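## Task

Remove the black block marked 7, which sits just beneath the tower's topmost block, and lay it flat on the table at least roughly two block widths away from the tower. The remaining tower must stay in its original spot, with the top block now lying flat and centred on what is below it. At the end, neither block may be supported by the robot; each must rest on its own support.

## Robot and tools

Robot: two 6-joint arms with parallel grippers, left_arm and right_arm, mounted on opposite sides of a table. Measured base positions in the scene frame: left_arm (-0.027, +0.459, +0.039) m, right_arm (-0.028, -0.467, +0.039) m. Left_arm sits on the +y side. Note that arm names do not match image left and right. Joint 1 in results is the URDF's joint_0, counting outward from the base.

Scene frame: origin roughly between the two bases, +z up, table surface at z = +0.020 m. Reported hand positions (metres), orientations (quat_wxyz) and velocities use this frame. They can be off by a few centimetres, more when the arm is stretched. Each gripper's fingers point along its own +x and open and close along its own y. end_effector_position is the point between the fingers, 3 to 4 cm behind the tips; only the last 1.5 cm of each inner finger face is flat.

execute_actions(actions, cameras): actions is a list of actions; each action is up to 15 rows, one per 1/30 s step, and a short action repeats its final row to fill 15 steps. Every row has 14 numbers in [-1, 1]: left_arm dx, dy, dz, rx, ry, rz, opening, then the same seven for right_arm. Both arms always appear. The six pose numbers are an offset, not a pose: they are measured in that arm's own Hand target axes, from the Hand target held when the action began (every row of an action counts from that same start, not from the row before). Scale: 1.0 = 0.6 m for dx..dz and 180 degrees for rx..rz; rx, ry, rz form a single rotation vector. Sending the same offset again moves the hand further. Sending all six zeros re-requests the current Hand target. Opening is absolute, not an offset: +1 = fully open (0.080 m), -1 = closed; empty fingers meet near -0.78. Closing fully takes about 0.6 s. Images come back only for an empty actions list or when cameras names them (["all"], a list of names, or [] for none).

move(target, speed, blend, opening_speed, grip_force, blocking, cameras): target is one 14-number row in the same layout and units as above, offsets from each arm's Hand target in that hand's axes, or a list of up to 15 such rows, all counted from the same starting Hand targets. The hand travels straight, taking the shorter rotation. speed: m/s, 0.002 to 4.3, default 0.25 (rotation capped at twice that in rad/s); one value or one per target. blend: metres of corner rounding per waypoint, 0 = stop at each. opening_speed: per second on the -1..+1 scale, at least 0.2. grip_force: newtons per finger pad, 8 to 34, one value or one per arm; it persists until changed and starts at full. blocking=false returns after about 0.5 s while the motion continues. The whole move is capped at 10 s. A new opening on a later waypoint is applied only after arrival and rest. Paths ignore obstacles and the other arm; fast moves overshoot and hit harder. Avoid routing a hand near its own base (go around it).

wait(seconds 0 to 10, cameras) lets time pass with commands held. stop(cameras) brakes a running move. zoom_image(camera, region [x0, y0, x1, y1] in pixels, at most 504 by 504) enlarges part of the newest image from cam_high, cam_low, cam_left_wrist or cam_right_wrist (each 672x504). read_manual(section="licences") only gives licence text. finished_scene(scene 1 or 2) ends the current scene permanently; call it only when the goal holds without the robot touching anything.

Results: each arm's Hand target (last commanded pose after clipping; the next offsets start here), end_effector_position and quat, Joint positions (last entry = finger gap in metres), grip_measured (same scale as opening, error up to about 2 mm), Joint torques, External joint torques (push-back estimate, also includes friction and held weight), Tool commands, step readings of position for action calls, and motor temperatures. "within noise" means the arm is still. A move adds a "move:" line: done (within 8 mm and 2 degrees), off_target, moving, held (a check withheld steps or the clearance check halted the path), blocked (stopped far from its goal by something, now holding with little force), fault. limits=paced means the pose was clipped; limits=held means steps were withheld.

Control behaviour: commanded rotation is clipped to within 32 degrees of the measured one each step. Grippers often settle short or droop and tilt under weight and friction; check pose after each move and correct with the missing offset. To grip, command about 0.08 below the grip_measured reading at first contact. To release a push, command the target back behind the gripper.

Avoid: dropping or releasing blocks while moving, knocking the tower, anything leaving the table, hard impacts with the table or fixtures, arm-to-arm contact or closing one gripper on the other's fingers, strain on the wrist camera cables, and large single-step jumps (OVER-SPEED FAULT). Contact torque reaching a joint limit (waist 17, shoulder 21.1, elbow 21, wrist pitch 5.55, wrist yaw 5.53, wrist roll 5.19 N m) halts that arm for 10 s. Long holding, stretching or pushing heats motors; MOTOR HOT shows at 50 °C and 95 °C triggers an over-temperature stop. Objects may occasionally be nudged by outside pushes. Time spent thinking also advances the scene.

Each tool is called after ">>>" in YAML: its name, and indented under it one key for each argument.

## Session

>>> execute_actions:
  actions: []

Scene clock: 0.00 s.
left_arm: end_effector_position=(-0.3223, +0.2670, +0.1307) grip_measured=+1.000 end_effector_quat_wxyz=(+0.339, +0.268, +0.035, -0.901) | right_arm: end_effector_position=(-0.3322, -0.4619, +0.3812) grip_measured=+1.000 end_effector_quat_wxyz=(+0.011, -0.485, +0.299, +0.822)
Joint positions: left_arm=[-1.082 1.39 0.464 0.376 -0.241 -0.008 0.08] | right_arm=[1.367 1.481 1.904 -1.47 -0.38 0.368 0.08]
Joint velocities: within noise
Joint torques (N m): no reading
External joint torques (N m): no reading
Motor temperatures (°C): left_arm=[31 29 30 34 28 33] | right_arm=[30 34 28 36 34 38]
Heat: left arm: hottest wrist pitch 34 °C (+0.0 °C/min); right arm: hottest wrist roll 38 °C (+0.0 °C/min).
Hand target: left_arm -0.3225, +0.2668, +0.1314; -0.339, -0.267, -0.035, +0.901 | right_arm -0.3321, -0.4619, +0.3815; +0.011, -0.485, +0.299, +0.822
Tool commands: left_gripper/opening=+1.0 right_gripper/opening=+1.0

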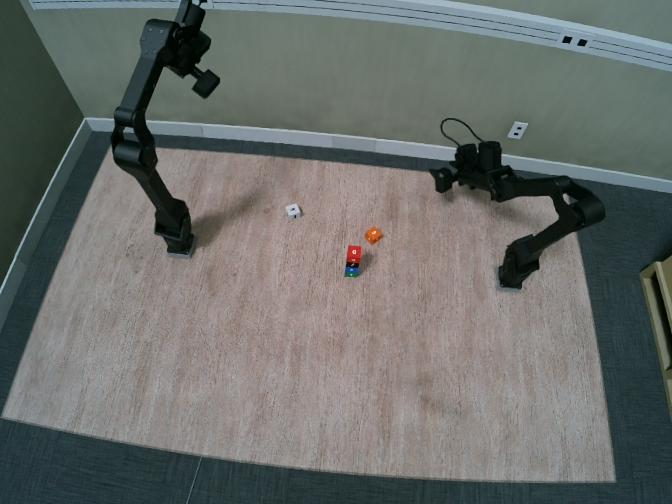

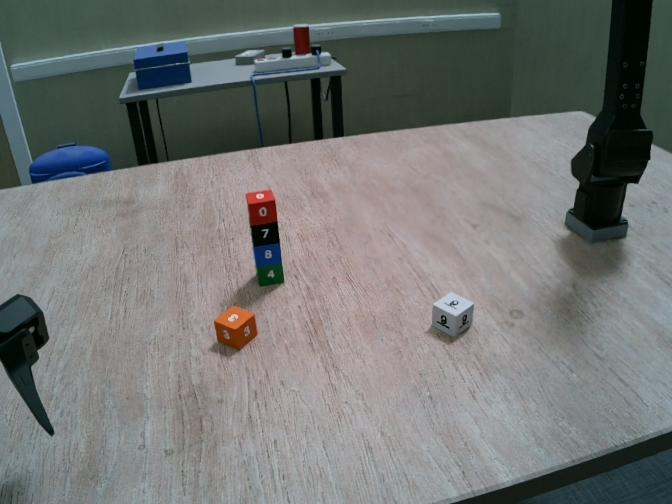

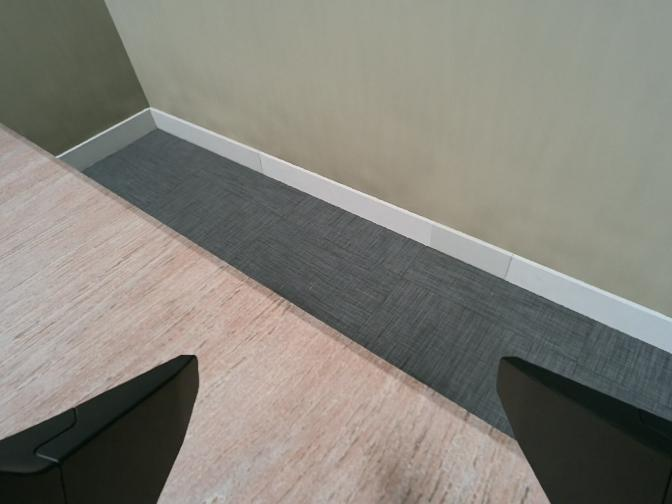

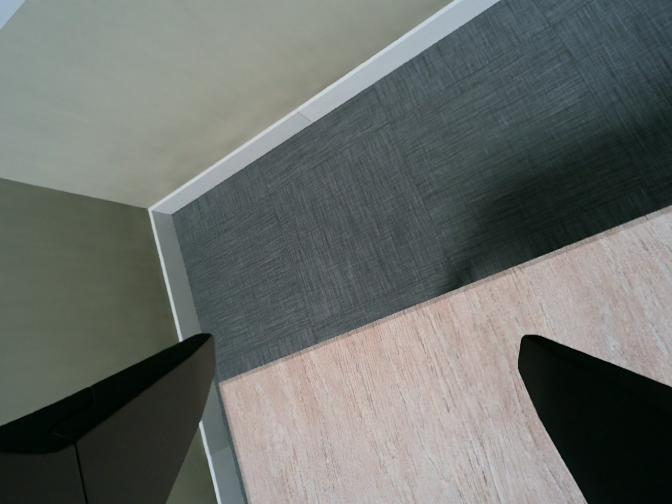

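>>> zoom_image:
  camera: "cam_high"
  region: [280, 190, 420, 295]

>>> zoom_image:
  camera: "cam_low"
  region: [190, 170, 330, 370]

Scaled by 3.600 from the camera's 672x504 image, which has a finer 960x720 frame.

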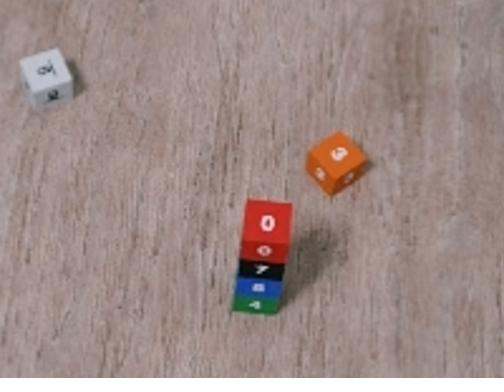

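Scaled by 2.520 from the camera's 672x504 image, which has a finer 960x720 frame.

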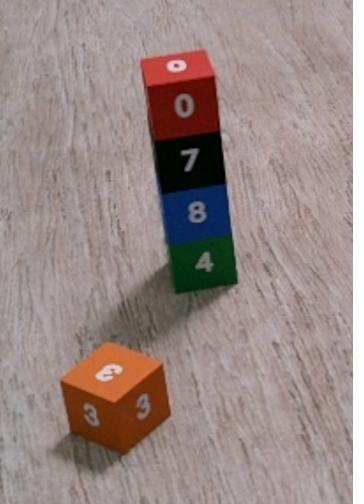

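>>> move:
  target: [-0.2593,0.6465,0.1442,-0.274,0.3235,0.1138,1,0,0,0,0,0,0,1]
  speed: 0.35
  cameras: ["cam_high","cam_low","cam_left_wrist"]

Scene clock: 24.03 s.
left_arm: end_effector_position=(-0.0205, +0.0441, +0.3319) grip_measured=+1.000 end_effector_quat_wxyz=(+0.590, +0.390, +0.387, -0.591) | right_arm: end_effector_position=(-0.3322, -0.4619, +0.3812) grip_measured=+1.000 end_effector_quat_wxyz=(+0.011, -0.485, +0.299, +0.822)
Joint positions: left_arm=[0.032 1.973 2.353 -1.544 0.005 0.022 0.08] | right_arm=[1.367 1.481 1.904 -1.47 -0.38 0.368 0.08]
Joint torques (N m): left_arm=[-0.36 -7.62 5.05 1.22 -0.19 -0.2] | right_arm=[0.07 -4.19 4.51 1.12 -0.26 -0.02]
External joint torques (N m): left_arm=[-0.4 0.75 -0.31 0.21 -0.19 -0.2] | right_arm=[0.06 0.49 -0.82 0.01 -0.06 0]
Heat: left arm: hottest wrist pitch 37 °C (+7.5 °C/min); right arm: hottest wrist pitch 38 °C (+5.0 °C/min).
Hand target: left_arm -0.0205, +0.0398, +0.3298; +0.500, +0.500, +0.500, -0.500 | right_arm -0.3321, -0.4619, +0.3815; +0.011, -0.485, +0.299, +0.822
Off the commanded pose: left_arm 0.005 m, 23 deg | right_arm 0.000 m, 0 deg.
joint sent to its limit (left arm) — joint 3 (elbow), upper limit, where the elbow is as straight as it goes. The joint targets are off in orientation, not in position.
move: off_target (left_arm)
Images, in order (width x height): cam_high 672x504, cam_low 672x504, cam_left_wrist 672x504.

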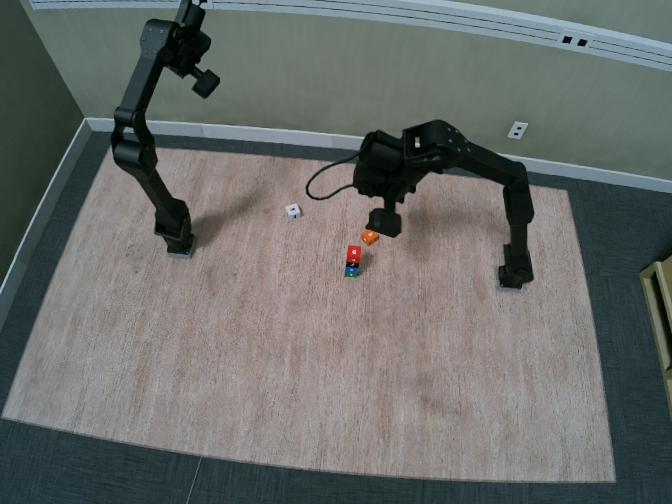

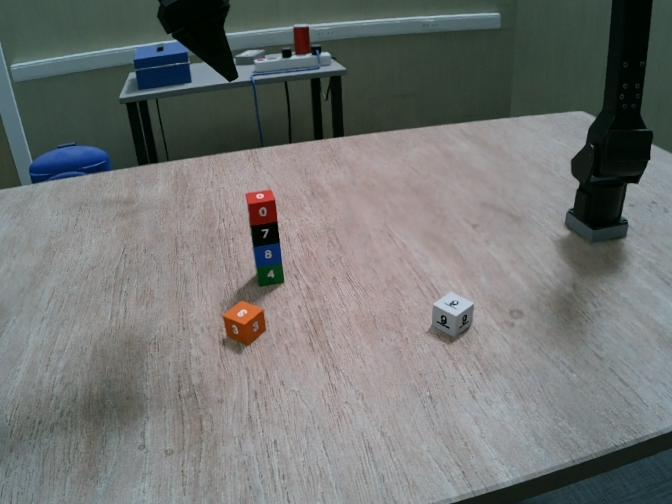

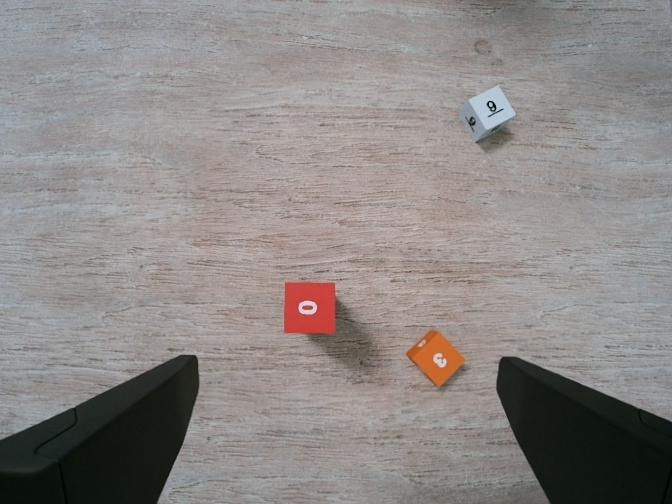

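>>> move:
  target: [0.183,0.0425,-0.0817,0,-0.1667,0,1,0,0,0,0,0,0,1]
  cameras: ["cam_high","cam_low","cam_left_wrist"]

>>> zoom_image:
  camera: "cam_low"
  region: [190, 110, 330, 310]

Scene clock: 38.07 s.
left_arm: end_effector_position=(+0.0048, +0.0868, +0.2188) grip_measured=+1.000 end_effector_quat_wxyz=(+0.612, +0.355, +0.356, -0.611) | right_arm: end_effector_position=(-0.3322, -0.4619, +0.3812) grip_measured=+1.000 end_effector_quat_wxyz=(+0.011, -0.485, +0.299, +0.822)
Joint positions: left_arm=[0.12 1.548 1.315 -0.823 0.052 0.091 0.08] | right_arm=[1.367 1.481 1.904 -1.47 -0.38 0.368 0.08]
Joint torques (N m): left_arm=[0.05 -8.44 4.38 1.35 0.13 0.17] | right_arm=[0.1 -4.24 4.55 1.1 -0.25 -0.02]
External joint torques (N m): left_arm=[0.05 -2.03 -2.22 0.19 0.1 0.17] | right_arm=[0.11 0.43 -0.81 -0.03 -0.06 0.01]
Motor temperatures (°C): left_arm=[30 35 34 37 28 33] | right_arm=[30 37 31 39 34 38]
Heat: left arm: hottest wrist pitch 37 °C (+4.7 °C/min); right arm: hottest wrist pitch 39 °C (+4.7 °C/min).
Hand target: left_arm +0.0051, +0.0888, +0.2200; +0.612, +0.354, +0.353, -0.613 | right_arm -0.3321, -0.4619, +0.3815; +0.011, -0.485, +0.299, +0.822
Off the commanded pose: left_arm 0.002 m, 0 deg | right_arm 0.000 m, 0 deg.
move: done
Images, in order (width x height): cam_high 672x504, cam_low 672x504, cam_left_wrist 672x504.

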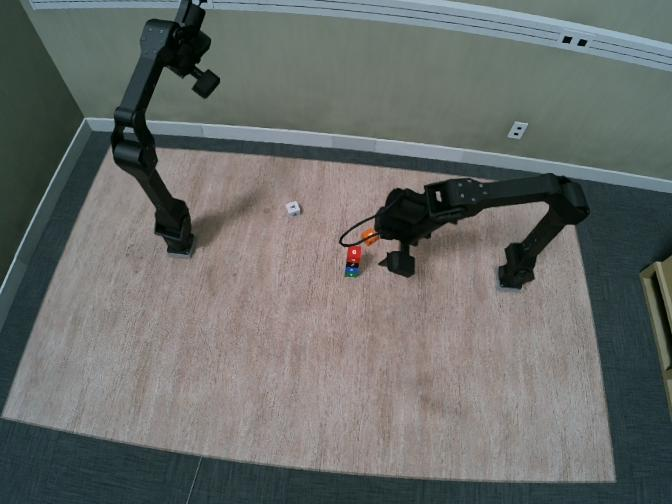

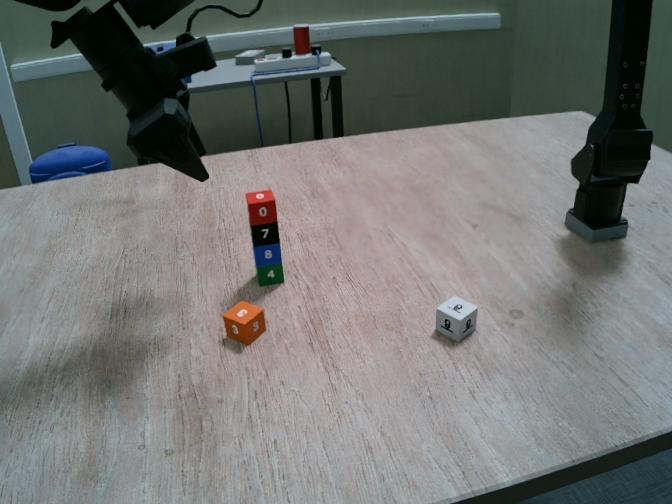

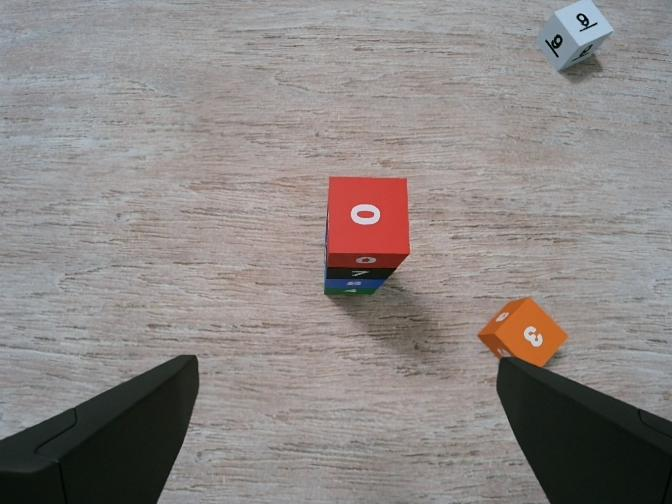

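Scaled by 2.520 from the camera's 672x504 image, which has a finer 960x720 frame.

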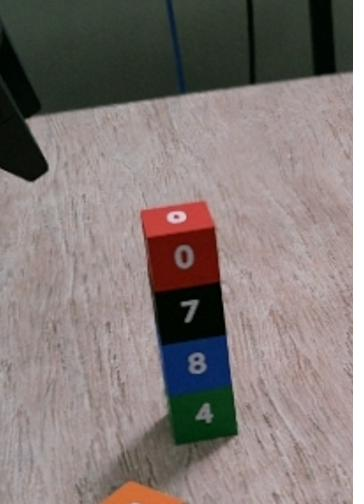

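>>> move:
  target: [0.0665,-0.0167,0.0385,0,0,0,1,0,0,0,0,0,0,1]
  cameras: ["cam_low","cam_left_wrist"]
  speed: 0.15

>>> zoom_image:
  camera: "cam_low"
  region: [190, 110, 330, 310]

Scene clock: 47.20 s.
left_arm: end_effector_position=(-0.0048, +0.0520, +0.1980) grip_measured=+1.000 end_effector_quat_wxyz=(+0.611, +0.354, +0.353, -0.614) | right_arm: end_effector_position=(-0.3322, -0.4619, +0.3812) grip_measured=+1.000 end_effector_quat_wxyz=(+0.011, -0.485, +0.299, +0.822)
Joint positions: left_arm=[0.083 1.674 1.361 -0.735 0.039 0.064 0.08] | right_arm=[1.367 1.481 1.904 -1.47 -0.38 0.368 0.08]
Joint torques (N m): left_arm=[-0.33 -6.79 6 1.38 -0.1 -0.23] | right_arm=[0.04 -4.21 4.57 1.11 -0.24 -0.02]
External joint torques (N m): left_arm=[-0.34 0.52 -0.53 0.24 -0.11 -0.23] | right_arm=[0.04 0.46 -0.79 -0.02 -0.05 0]
Heat: left arm: hottest wrist pitch 37 °C (+3.8 °C/min); right arm: hottest wrist pitch 39 °C (+3.8 °C/min).
Hand target: left_arm -0.0049, +0.0488, +0.1970; +0.612, +0.354, +0.353, -0.613 | right_arm -0.3321, -0.4619, +0.3815; +0.011, -0.485, +0.299, +0.822
Off the commanded pose: left_arm 0.003 m, 0 deg | right_arm 0.000 m, 0 deg.
move: done
Images, in order (width x height): cam_low 672x504, cam_left_wrist 672x504.

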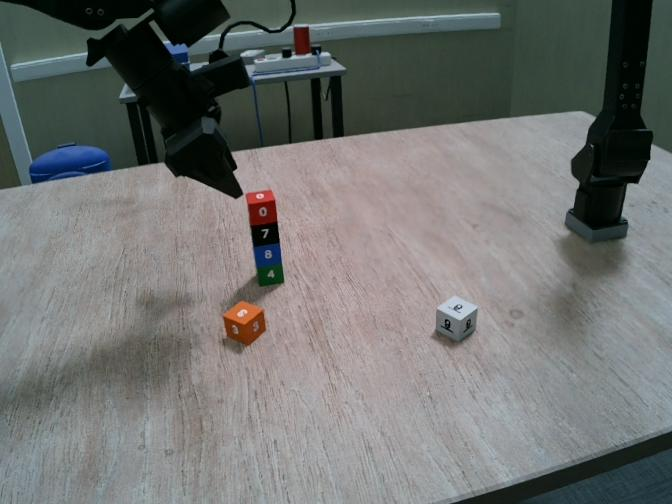

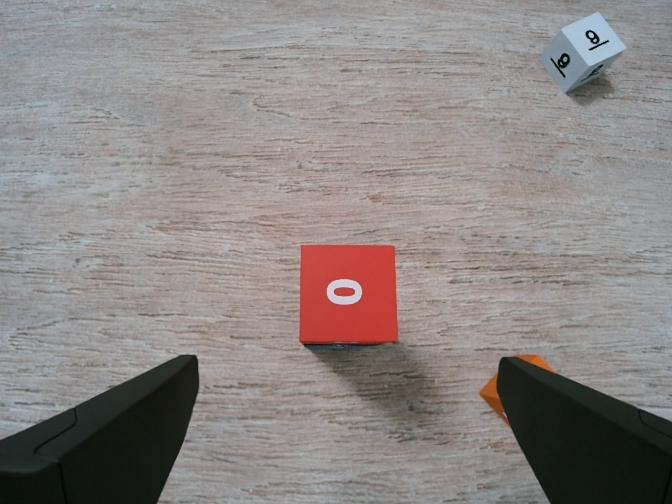

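Scaled by 2.520 from the camera's 672x504 image, which has a finer 960x720 frame.

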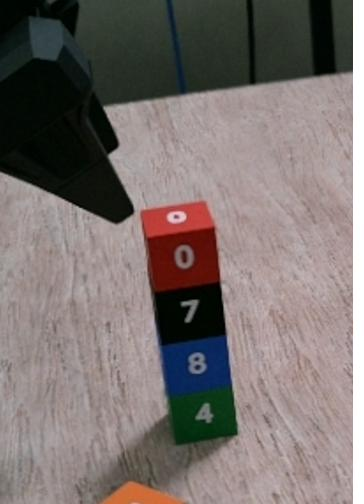

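>>> move:
  target: [0.0663,0,0.0032,0,0,0,1,0,0,0,0,0,0,1]
  cameras: ["cam_low","cam_left_wrist"]
  speed: 0.1

>>> zoom_image:
  camera: "cam_low"
  region: [190, 110, 330, 310]

Scene clock: 54.83 s.
left_arm: end_effector_position=(-0.0042, +0.0267, +0.1707) grip_measured=+1.000 end_effector_quat_wxyz=(+0.614, +0.349, +0.348, -0.617) | right_arm: end_effector_position=(-0.3322, -0.4619, +0.3812) grip_measured=+1.000 end_effector_quat_wxyz=(+0.011, -0.485, +0.299, +0.822)
Joint positions: left_arm=[0.08 1.771 1.358 -0.618 0.036 0.061 0.08] | right_arm=[1.367 1.481 1.904 -1.47 -0.38 0.368 0.08]
Joint torques (N m): left_arm=[-0.23 -7.38 4.33 1.36 -0.16 -0.23] | right_arm=[0.07 -4.23 4.54 1.11 -0.26 -0.02]
External joint torques (N m): left_arm=[-0.23 0.69 -2.18 0.2 -0.18 -0.23] | right_arm=[0.06 0.44 -0.82 -0.03 -0.07 0]
Heat: left arm: hottest wrist pitch 38 °C (+4.4 °C/min); right arm: hottest wrist pitch 40 °C (+4.4 °C/min).
Hand target: left_arm -0.0049, +0.0272, +0.1636; +0.612, +0.354, +0.353, -0.613 | right_arm -0.3321, -0.4619, +0.3815; +0.011, -0.485, +0.299, +0.822
Off the commanded pose: left_arm 0.007 m, 1 deg | right_arm 0.000 m, 0 deg.
move: done
Images, in order (width x height): cam_low 672x504, cam_left_wrist 672x504.

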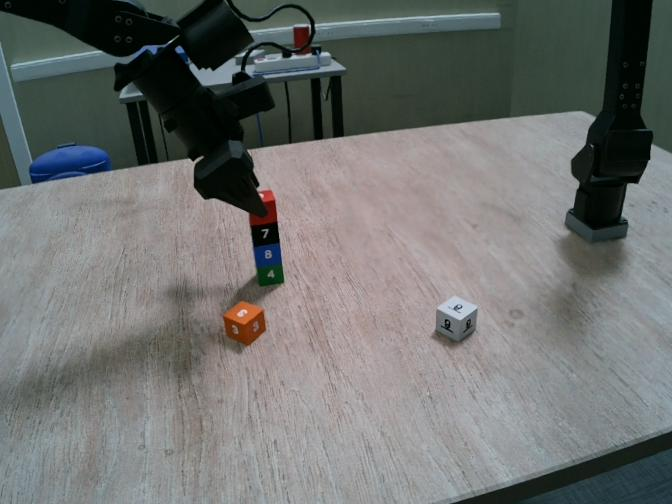

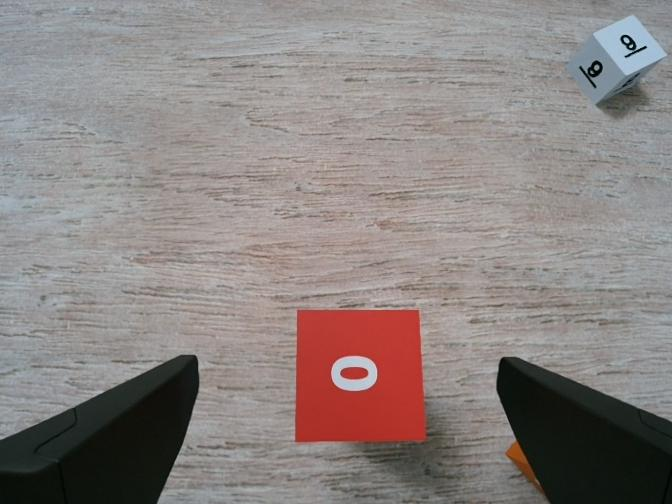

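Scaled by 2.520 from the camera's 672x504 image, which has a finer 960x720 frame.

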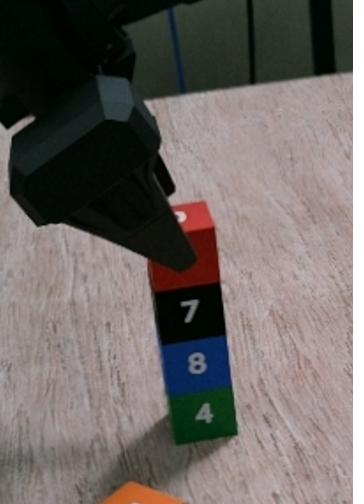

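>>> move:
  target:
    - [0.006,-0.0042,-0.0063,0,0,0,1,0,0,0,0,0,0,1]
    - [0.006,-0.0042,-0.0063,0,0,0,-0.3,0,0,0,0,0,0,1]
  cameras: ["cam_low","cam_left_wrist"]
  speed: 0.1
  grip_force: 15
  opening_speed: 0.8

>>> zoom_image:
  camera: "cam_low"
  region: [190, 110, 330, 310]

Scene clock: 64.37 s.
left_arm: end_effector_position=(-0.0067, +0.0274, +0.1657) grip_measured=-0.097 end_effector_quat_wxyz=(+0.614, +0.349, +0.348, -0.617) | right_arm: end_effector_position=(-0.3322, -0.4619, +0.3812) grip_measured=+1.000 end_effector_quat_wxyz=(+0.011, -0.485, +0.299, +0.822)
Joint positions: left_arm=[0.073 1.771 1.337 -0.597 0.033 0.055 0.031] | right_arm=[1.367 1.481 1.904 -1.47 -0.38 0.368 0.08]
Joint torques (N m): left_arm=[-0.25 -7.62 4.01 1.37 -0.14 -0.16] | right_arm=[0.07 -4.2 4.54 1.13 -0.25 -0.03]
External joint torques (N m): left_arm=[-0.24 0.39 -2.48 0.19 -0.16 -0.16] | right_arm=[0.11 0.44 -0.78 0.01 -0.06 0]
Heat: left arm: hottest wrist pitch 38 °C (+3.0 °C/min); right arm: hottest wrist pitch 40 °C (+4.0 °C/min).
Hand target: left_arm -0.0074, +0.0287, +0.1586; +0.612, +0.354, +0.353, -0.613 | right_arm -0.3321, -0.4619, +0.3815; +0.011, -0.485, +0.299, +0.822
Off the commanded pose: left_arm 0.007 m, 1 deg | right_arm 0.000 m, 0 deg.
grip_force (N): 15, 15
move: done
Images, in order (width x height): cam_low 672x504, cam_left_wrist 672x504.

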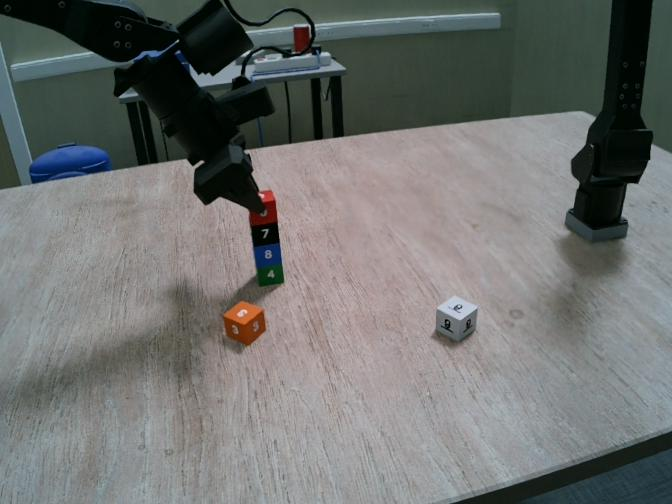

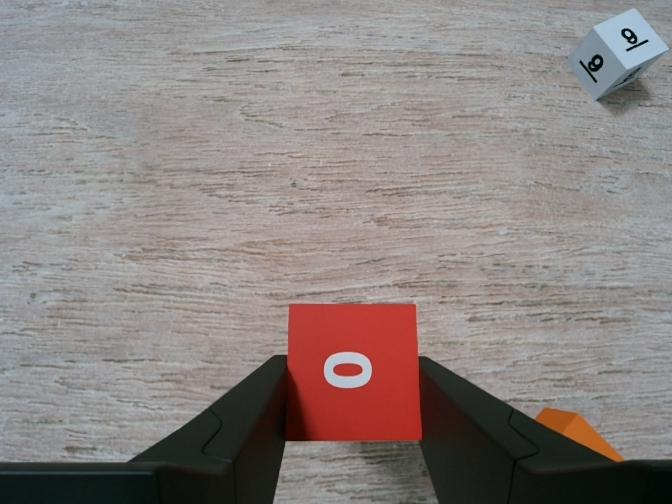

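Scaled by 2.520 from the camera's 672x504 image, which has a finer 960x720 frame.

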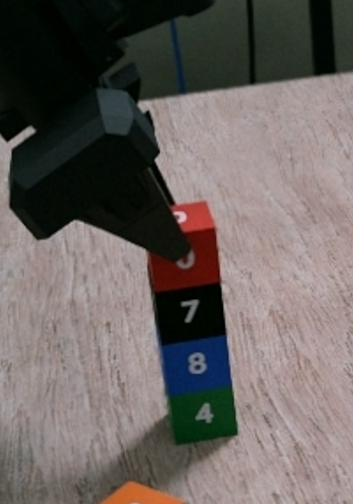

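>>> move:
  target:
    - [-0.0722,0,0.0417,0,0,0,-0.3,0,0,0,0,0,0,1]
    - [-0.0997,0.1783,-0.006,0,0,0,-0.3,0,0,0,0,0,0,1]
    - [0.0908,0.1783,-0.116,0,0,0,-0.3,0,0,0,0,0,0,1]
  cameras: ["cam_low","cam_high","cam_left_wrist"]
  speed: [0.1,0.15,0.12]
  blend: [0.015,0.03,0]

>>> zoom_image:
  camera: "cam_low"
  region: [170, 110, 310, 310]

Scene clock: 75.40 s.
left_arm: end_effector_position=(+0.0999, +0.0597, +0.0825) grip_measured=-0.097 end_effector_quat_wxyz=(+0.617, +0.351, +0.349, -0.613) | right_arm: end_effector_position=(-0.3322, -0.4619, +0.3812) grip_measured=+1.000 end_effector_quat_wxyz=(+0.011, -0.485, +0.299, +0.822)
Joint positions: left_arm=[0.387 1.856 1.099 -0.306 0.181 0.324 0.031] | right_arm=[1.367 1.481 1.904 -1.47 -0.38 0.368 0.08]
Joint torques (N m): left_arm=[0.15 -7.28 3.82 1.35 0.27 0.17] | right_arm=[0.08 -4.18 4.55 1.12 -0.24 -0.03]
External joint torques (N m): left_arm=[0.15 0.83 -2.09 0.23 0.16 0.17] | right_arm=[0.05 0.56 -0.84 -0.01 -0.04 0]
Heat: left arm: hottest shoulder 38 °C (+7.1 °C/min); right arm: hottest wrist pitch 40 °C (+3.0 °C/min).
Hand target: left_arm +0.0996, +0.0616, +0.0766; +0.612, +0.354, +0.353, -0.613 | right_arm -0.3321, -0.4619, +0.3815; +0.011, -0.485, +0.299, +0.822
Off the commanded pose: left_arm 0.006 m, 1 deg | right_arm 0.000 m, 0 deg.
grip_force (N): 15, 15
move: done
Images, in order (width x height): cam_high 672x504, cam_low 672x504, cam_left_wrist 672x504.

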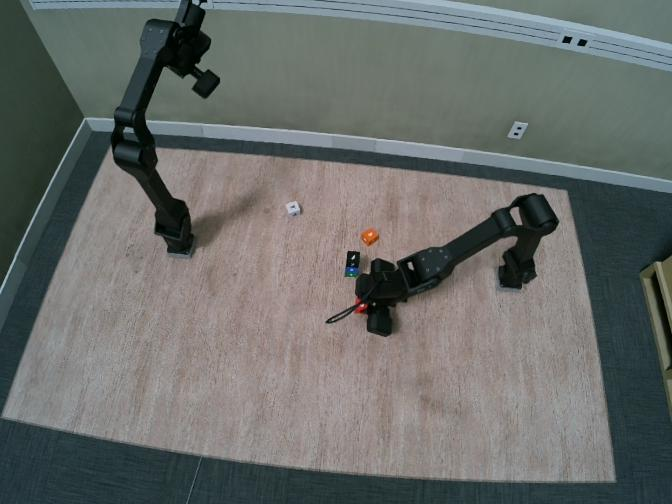

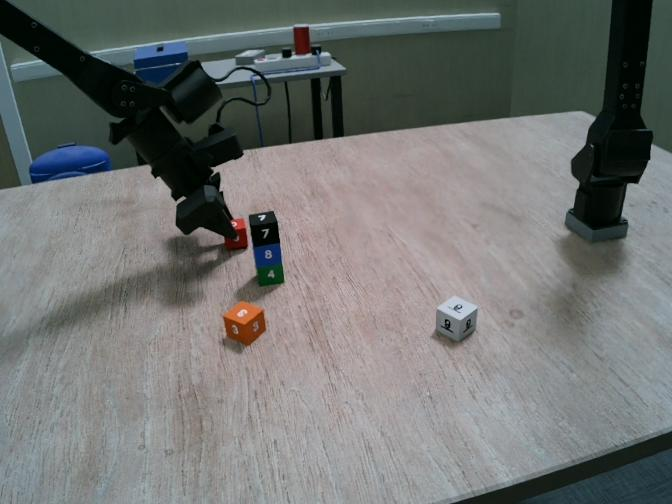

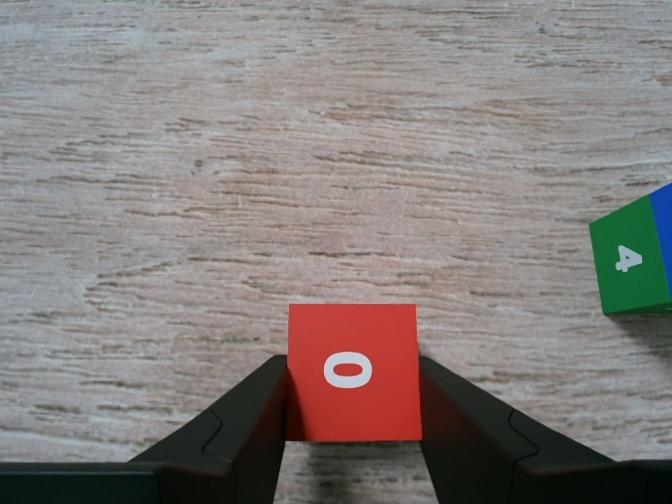

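Scaled by 2.520 from the camera's 672x504 image, which has a finer 960x720 frame.

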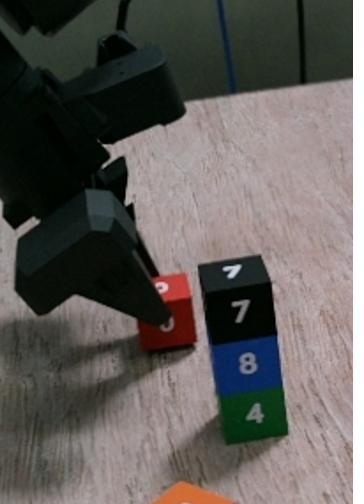

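>>> move:
  target: [0.0173,0,-0.01,0,0,0,-0.3,0,0,0,0,0,0,1]
  cameras: ["cam_low","cam_left_wrist"]
  speed: 0.03

>>> zoom_image:
  camera: "cam_low"
  region: [200, 190, 290, 290]

Scene clock: 77.73 s.
left_arm: end_effector_position=(+0.1006, +0.0570, +0.0770) grip_measured=-0.097 end_effector_quat_wxyz=(+0.620, +0.347, +0.342, -0.615) | right_arm: end_effector_position=(-0.3322, -0.4619, +0.3812) grip_measured=+1.000 end_effector_quat_wxyz=(+0.011, -0.485, +0.299, +0.822)
Joint positions: left_arm=[0.387 1.87 1.083 -0.259 0.184 0.324 0.031] | right_arm=[1.367 1.481 1.904 -1.47 -0.38 0.368 0.08]
Joint torques (N m): left_arm=[0.29 -6.24 3.4 1.32 0.15 0.11] | right_arm=[0.06 -4.22 4.56 1.12 -0.24 -0.02]
External joint torques (N m): left_arm=[0.3 1.93 -2.47 0.16 0.03 0.11] | right_arm=[0.09 0.44 -0.79 -0.01 -0.06 0.01]
Heat: left arm: hottest shoulder 38 °C (+7.0 °C/min); right arm: hottest wrist pitch 40 °C (+2.0 °C/min).
Hand target: left_arm +0.0995, +0.0616, +0.0644; +0.612, +0.354, +0.353, -0.613 | right_arm -0.3321, -0.4619, +0.3815; +0.011, -0.485, +0.299, +0.822
Off the commanded pose: left_arm 0.013 m, 2 deg | right_arm 0.000 m, 0 deg.
grip_force (N): 15, 15
move: off_target (left_arm)
Images, in order (width x height): cam_low 672x504, cam_left_wrist 672x504.

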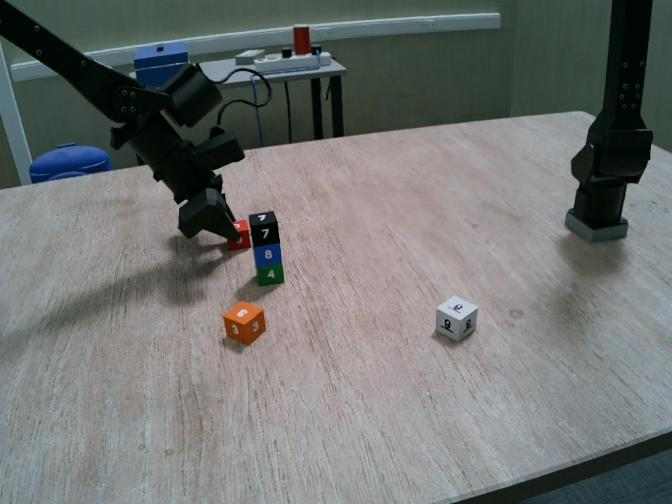

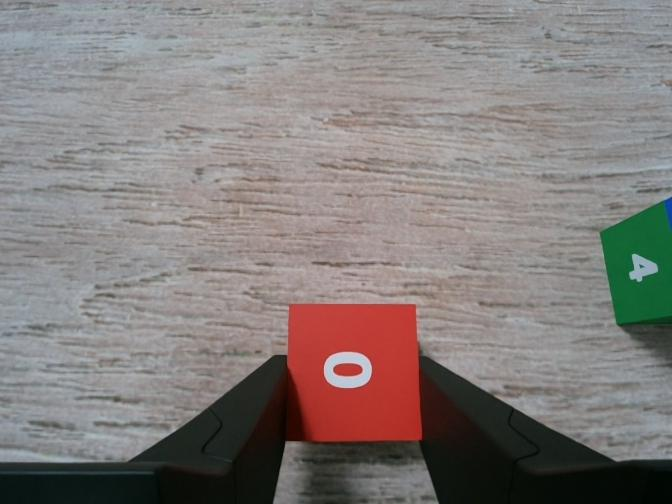

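Scaled by 5.040 from the camera's 672x504 image, which has a finer 960x720 frame.

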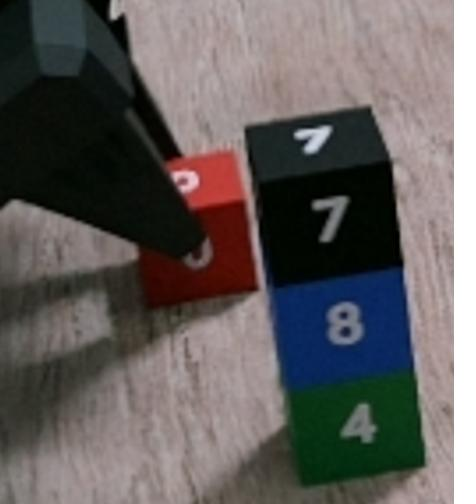

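>>> move:
  target: [0.0058,0,-0.0033,0,0,0,-0.3,0,0,0,0,0,0,1]
  cameras: []
  speed: 0.03

Scene clock: 81.20 s.
left_arm: end_effector_position=(+0.1010, +0.0554, +0.0765) grip_measured=-0.097 end_effector_quat_wxyz=(+0.622, +0.345, +0.338, -0.616) | right_arm: end_effector_position=(-0.3322, -0.4619, +0.3812) grip_measured=+1.000 end_effector_quat_wxyz=(+0.011, -0.485, +0.299, +0.822)
Joint positions: left_arm=[0.387 1.872 1.078 -0.243 0.185 0.324 0.031] | right_arm=[1.367 1.481 1.904 -1.47 -0.38 0.368 0.08]
Joint torques (N m): left_arm=[0.14 -5.69 2.86 1.22 0.14 0.13] | right_arm=[0.03 -4.19 4.54 1.12 -0.24 -0.01]
External joint torques (N m): left_arm=[0.14 2.45 -2.98 0.06 0.04 0.13] | right_arm=[0.04 0.49 -0.8 0 -0.05 0.01]
Heat: left arm: hottest shoulder 38 °C (+7.1 °C/min); right arm: hottest wrist pitch 40 °C (+2.0 °C/min).
Hand target: left_arm +0.0995, +0.0615, +0.0606; +0.612, +0.353, +0.353, -0.613 | right_arm -0.3321, -0.4619, +0.3815; +0.011, -0.485, +0.299, +0.822
Off the commanded pose: left_arm 0.017 m, 2 deg | right_arm 0.000 m, 0 deg.
grip_force (N): 15, 15
move: off_target (left_arm)
No camera images: "cameras" was empty.

>>> move:
  target:
    - [-0.0144,0,0.0083,0,0,0,-0.3,0,0,0,0,0,0,1]
    - [-0.0144,0,0.0083,0,0,0,0.5,0,0,0,0,0,0,1]
  cameras: ["cam_left_wrist","cam_low"]
  speed: 0.05
  opening_speed: 1.0

>>> zoom_image:
  camera: "cam_low"
  region: [200, 190, 290, 290]

Scene clock: 86.60 s.
left_arm: end_effector_position=(+0.0992, +0.0599, +0.0744) grip_measured=+0.496 end_effector_quat_wxyz=(+0.615, +0.351, +0.351, -0.613) | right_arm: end_effector_position=(-0.3322, -0.4619, +0.3812) grip_measured=+1.000 end_effector_quat_wxyz=(+0.011, -0.485, +0.299, +0.822)
Joint positions: left_arm=[0.387 1.873 1.085 -0.28 0.185 0.324 0.057] | right_arm=[1.367 1.481 1.904 -1.47 -0.38 0.368 0.08]
Joint torques (N m): left_arm=[0.25 -7.96 3.87 1.22 0.12 0.14] | right_arm=[0.04 -4.22 4.5 1.13 -0.26 -0.02]
External joint torques (N m): left_arm=[0.25 0.14 -1.91 0.11 0.01 0.13] | right_arm=[0.02 0.48 -0.88 -0.01 -0.06 0.01]
Heat: left arm: hottest shoulder 38 °C (+5.0 °C/min); right arm: hottest wrist pitch 40 °C (+2.0 °C/min).
Hand target: left_arm +0.0995, +0.0616, +0.0704; +0.612, +0.354, +0.353, -0.613 | right_arm -0.3321, -0.4619, +0.3815; +0.011, -0.485, +0.299, +0.822
Off the commanded pose: left_arm 0.004 m, 1 deg | right_arm 0.000 m, 0 deg.
grip_force (N): 15, 15
move: done
Images, in order (width x height): cam_low 672x504, cam_left_wrist 672x504.

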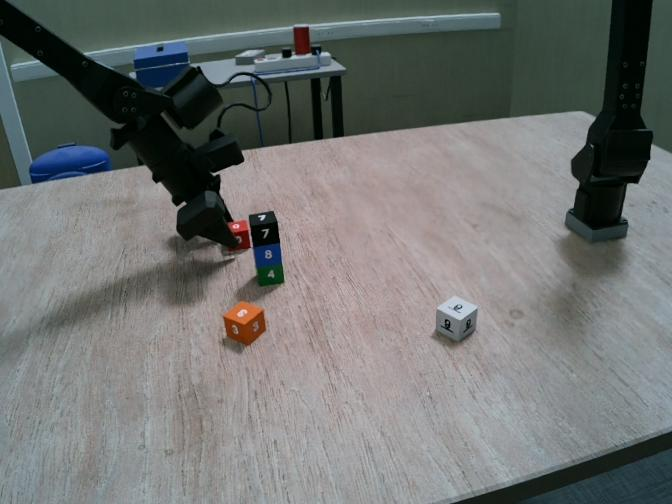

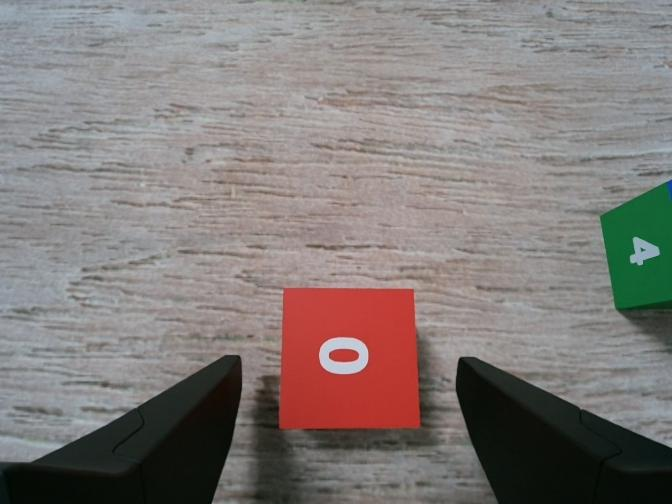

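Scaled by 5.040 from the camera's 672x504 image, which has a finer 960x720 frame.

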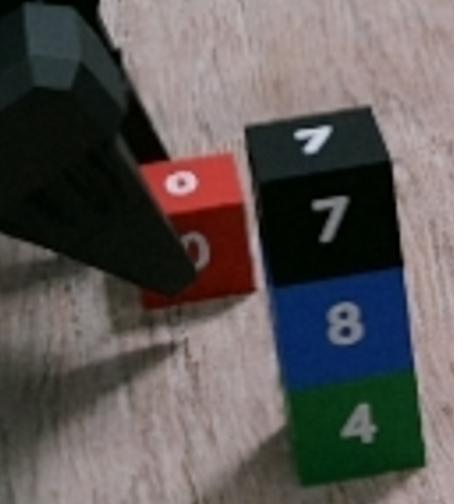

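>>> move:
  target:
    - [-0.0833,0,0,0,0,0,0.5,0,0,0,0,0,0,1]
    - [-0.1732,-0.1783,0.1,0,0,0,0.5,0,0,0,0,0,0,1]
    - [-0.0566,-0.1782,0.096,0,0,0,0.5,0,0,0,0,0,0,1]
  cameras: ["cam_low","cam_left_wrist"]
  speed: [0.15,0.18,0.1]
  blend: [0.02,0.01,0]

>>> zoom_image:
  camera: "cam_low"
  region: [200, 190, 290, 290]

Scene clock: 96.00 s.
left_arm: end_effector_position=(-0.0068, +0.0279, +0.1356) grip_measured=+0.497 end_effector_quat_wxyz=(+0.614, +0.349, +0.348, -0.617) | right_arm: end_effector_position=(-0.3322, -0.4619, +0.3812) grip_measured=+1.000 end_effector_quat_wxyz=(+0.011, -0.485, +0.299, +0.822)
Joint positions: left_arm=[0.073 1.799 1.248 -0.482 0.033 0.055 0.057] | right_arm=[1.367 1.481 1.904 -1.47 -0.38 0.368 0.08]
Joint torques (N m): left_arm=[-0.11 -7.32 4.07 1.39 -0.18 -0.22] | right_arm=[0.02 -4.2 4.54 1.12 -0.25 -0.01]
External joint torques (N m): left_arm=[-0.17 0.81 -2.31 0.22 -0.19 -0.22] | right_arm=[0.01 0.45 -0.85 -0.04 -0.06 0.01]
Heat: left arm: hottest shoulder 39 °C (+4.0 °C/min); right arm: hottest wrist pitch 40 °C (+1.0 °C/min).
Hand target: left_arm -0.0075, +0.0288, +0.1288; +0.612, +0.354, +0.353, -0.613 | right_arm -0.3321, -0.4619, +0.3815; +0.011, -0.485, +0.299, +0.822
Off the commanded pose: left_arm 0.007 m, 1 deg | right_arm 0.000 m, 0 deg.
grip_force (N): 15, 15
move: done
Images, in order (width x height): cam_low 672x504, cam_left_wrist 672x504.

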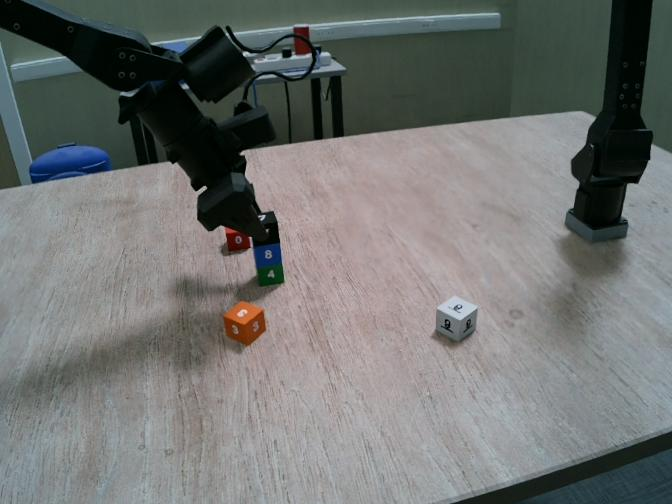

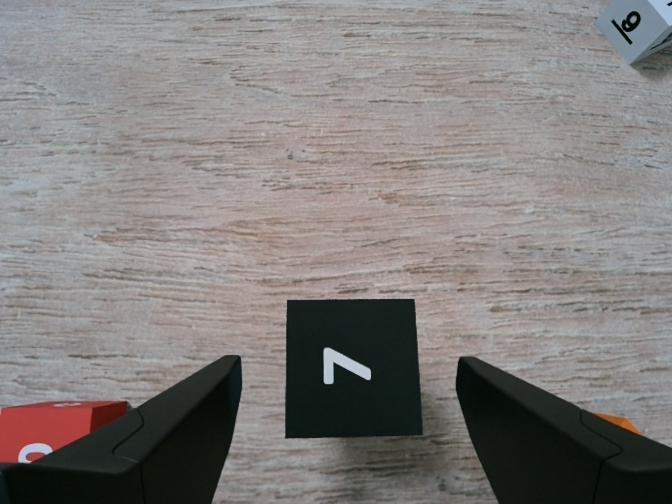

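Scaled by 5.040 from the camera's 672x504 image, which has a finer 960x720 frame.

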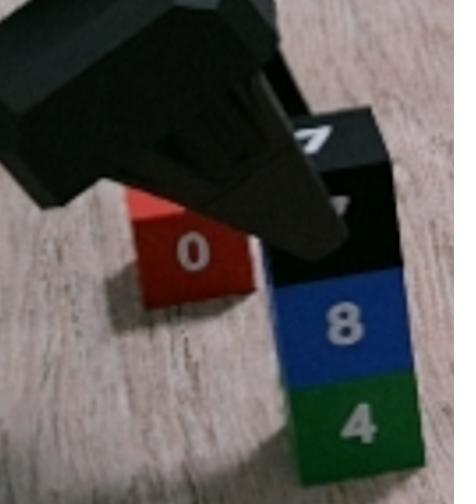

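>>> move:
  target:
    - [0,-0.0017,0,0,0,0,-0.3,0,0,0,0,0,0,1]
    - [-0.0577,-0.0017,0.0333,0,0,0,-0.3,0,0,0,0,0,0,1]
    - [-0.1753,0.2125,-0.1705,0,0,0,-0.3,0,0,0,0,0,0,1]
    - [-0.0455,0.2125,-0.2455,0,0,0,-0.3,0,0,0,0,0,0,1]
  cameras: ["cam_low","cam_left_wrist"]
  speed: [0.1,0.1,0.18,0.12]
  blend: [0,0.015,0.03,0]
  opening_speed: 0.9

Scene clock: 105.03 s.
left_arm: end_effector_position=(+0.1212, +0.1680, +0.0833) grip_measured=-0.098 end_effector_quat_wxyz=(+0.616, +0.353, +0.348, -0.612) | right_arm: end_effector_position=(-0.3322, -0.4619, +0.3812) grip_measured=+1.000 end_effector_quat_wxyz=(+0.011, -0.485, +0.299, +0.822)
Joint positions: left_arm=[0.615 1.556 0.761 -0.319 0.285 0.535 0.031] | right_arm=[1.367 1.481 1.904 -1.47 -0.38 0.368 0.08]
Joint torques (N m): left_arm=[0.37 -4.92 3.6 1.27 0.33 0.16] | right_arm=[0.07 -4.23 4.55 1.11 -0.26 -0.03]
External joint torques (N m): left_arm=[0.35 0.63 -2.06 0.24 0.16 0.16] | right_arm=[0.09 0.39 -0.79 -0.03 -0.08 -0.01]
Heat: left arm: hottest shoulder 39 °C (+3.0 °C/min); right arm: hottest wrist pitch 40 °C (+1.0 °C/min).
Hand target: left_arm +0.1203, +0.1698, +0.0787; +0.612, +0.353, +0.353, -0.613 | right_arm -0.3321, -0.4619, +0.3815; +0.011, -0.485, +0.299, +0.822
Off the commanded pose: left_arm 0.005 m, 1 deg | right_arm 0.000 m, 0 deg.
grip_force (N): 15, 15
move: done
Images, in order (width x height): cam_low 672x504, cam_left_wrist 672x504.

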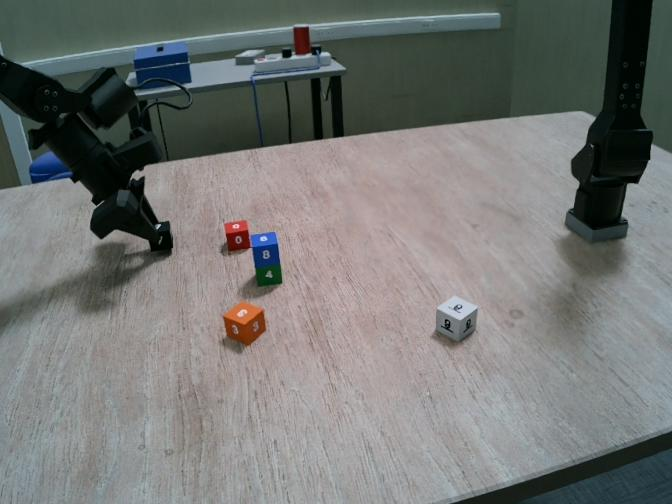

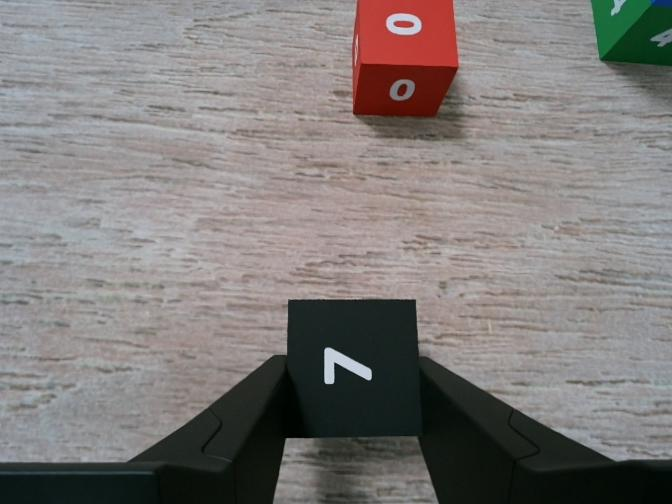

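>>> move:
  target:
    - [0.0123,0,-0.0071,0,0,0,-0.3,0,0,0,0,0,0,1]
  cameras: ["cam_low"]
  speed: 0.03

>>> zoom_image:
  camera: "cam_low"
  region: [120, 190, 210, 290]

Scene clock: 107.63 s.
left_arm: end_effector_position=(+0.1214, +0.1676, +0.0751) grip_measured=-0.098 end_effector_quat_wxyz=(+0.616, +0.353, +0.348, -0.612) | right_arm: end_effector_position=(-0.3322, -0.4619, +0.3812) grip_measured=+1.000 end_effector_quat_wxyz=(+0.011, -0.485, +0.299, +0.822)
Joint positions: left_arm=[0.615 1.577 0.743 -0.278 0.285 0.535 0.031] | right_arm=[1.367 1.481 1.904 -1.47 -0.38 0.368 0.08]
Joint torques (N m): left_arm=[0.47 -5 3.48 1.28 0.32 0.12] | right_arm=[0.06 -4.22 4.53 1.12 -0.25 -0.01]
External joint torques (N m): left_arm=[0.45 0.6 -2.06 0.25 0.14 0.12] | right_arm=[0.03 0.39 -0.78 -0.01 -0.05 0.01]
Heat: left arm: hottest shoulder 38 °C (+2.0 °C/min); right arm: hottest wrist pitch 40 °C (+1.0 °C/min).
Hand target: left_arm +0.1203, +0.1698, +0.0702; +0.612, +0.354, +0.353, -0.613 | right_arm -0.3321, -0.4619, +0.3815; +0.011, -0.485, +0.299, +0.822
Off the commanded pose: left_arm 0.006 m, 1 deg | right_arm 0.000 m, 0 deg.
grip_force (N): 15, 15
move: done
Images, in order (width x height): cam_low 672x504.

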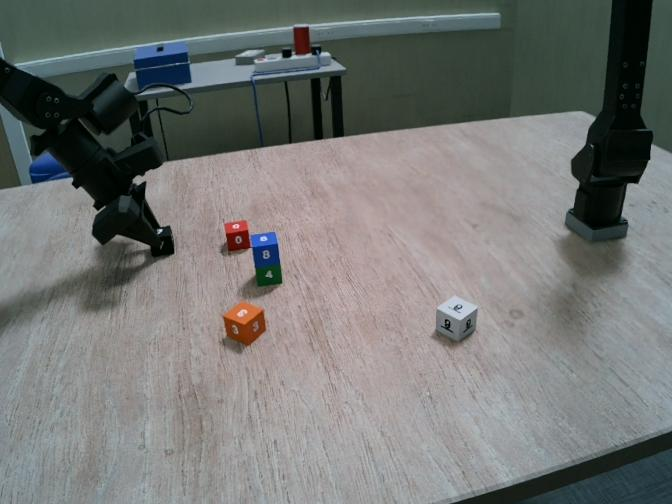

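Scaled by 5.040 from the camera's 672x504 image, which has a finer 960x720 frame.

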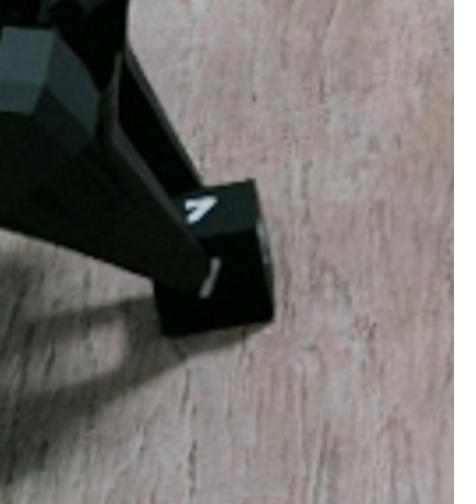

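>>> move:
  target:
    - [0.0072,0,-0.0042,0,0,0,-0.3,0,0,0,0,0,0,1]
  cameras: []
  speed: 0.03

Scene clock: 109.57 s.
left_arm: end_effector_position=(+0.1220, +0.1659, +0.0733) grip_measured=-0.098 end_effector_quat_wxyz=(+0.618, +0.351, +0.344, -0.614) | right_arm: end_effector_position=(-0.3322, -0.4619, +0.3812) grip_measured=+1.000 end_effector_quat_wxyz=(+0.011, -0.485, +0.299, +0.822)
Joint positions: left_arm=[0.615 1.584 0.736 -0.255 0.288 0.535 0.031] | right_arm=[1.367 1.481 1.904 -1.47 -0.38 0.368 0.08]
Joint torques (N m): left_arm=[0.04 -4.01 2.94 1.28 0.17 0.14] | right_arm=[0.02 -4.2 4.51 1.11 -0.25 -0.03]
External joint torques (N m): left_arm=[0.02 1.66 -2.63 0.22 0 0.14] | right_arm=[0.02 0.34 -0.82 -0.05 -0.06 0]
Heat: left arm: hottest shoulder 38 °C (+2.0 °C/min); right arm: hottest wrist pitch 40 °C (+1.0 °C/min).
Hand target: left_arm +0.1203, +0.1698, +0.0651; +0.612, +0.354, +0.353, -0.613 | right_arm -0.3321, -0.4619, +0.3815; +0.011, -0.485, +0.299, +0.822
Off the commanded pose: left_arm 0.009 m, 1 deg | right_arm 0.000 m, 0 deg.
grip_force (N): 15, 15
move: off_target (left_arm)
No camera images: "cameras" was empty.


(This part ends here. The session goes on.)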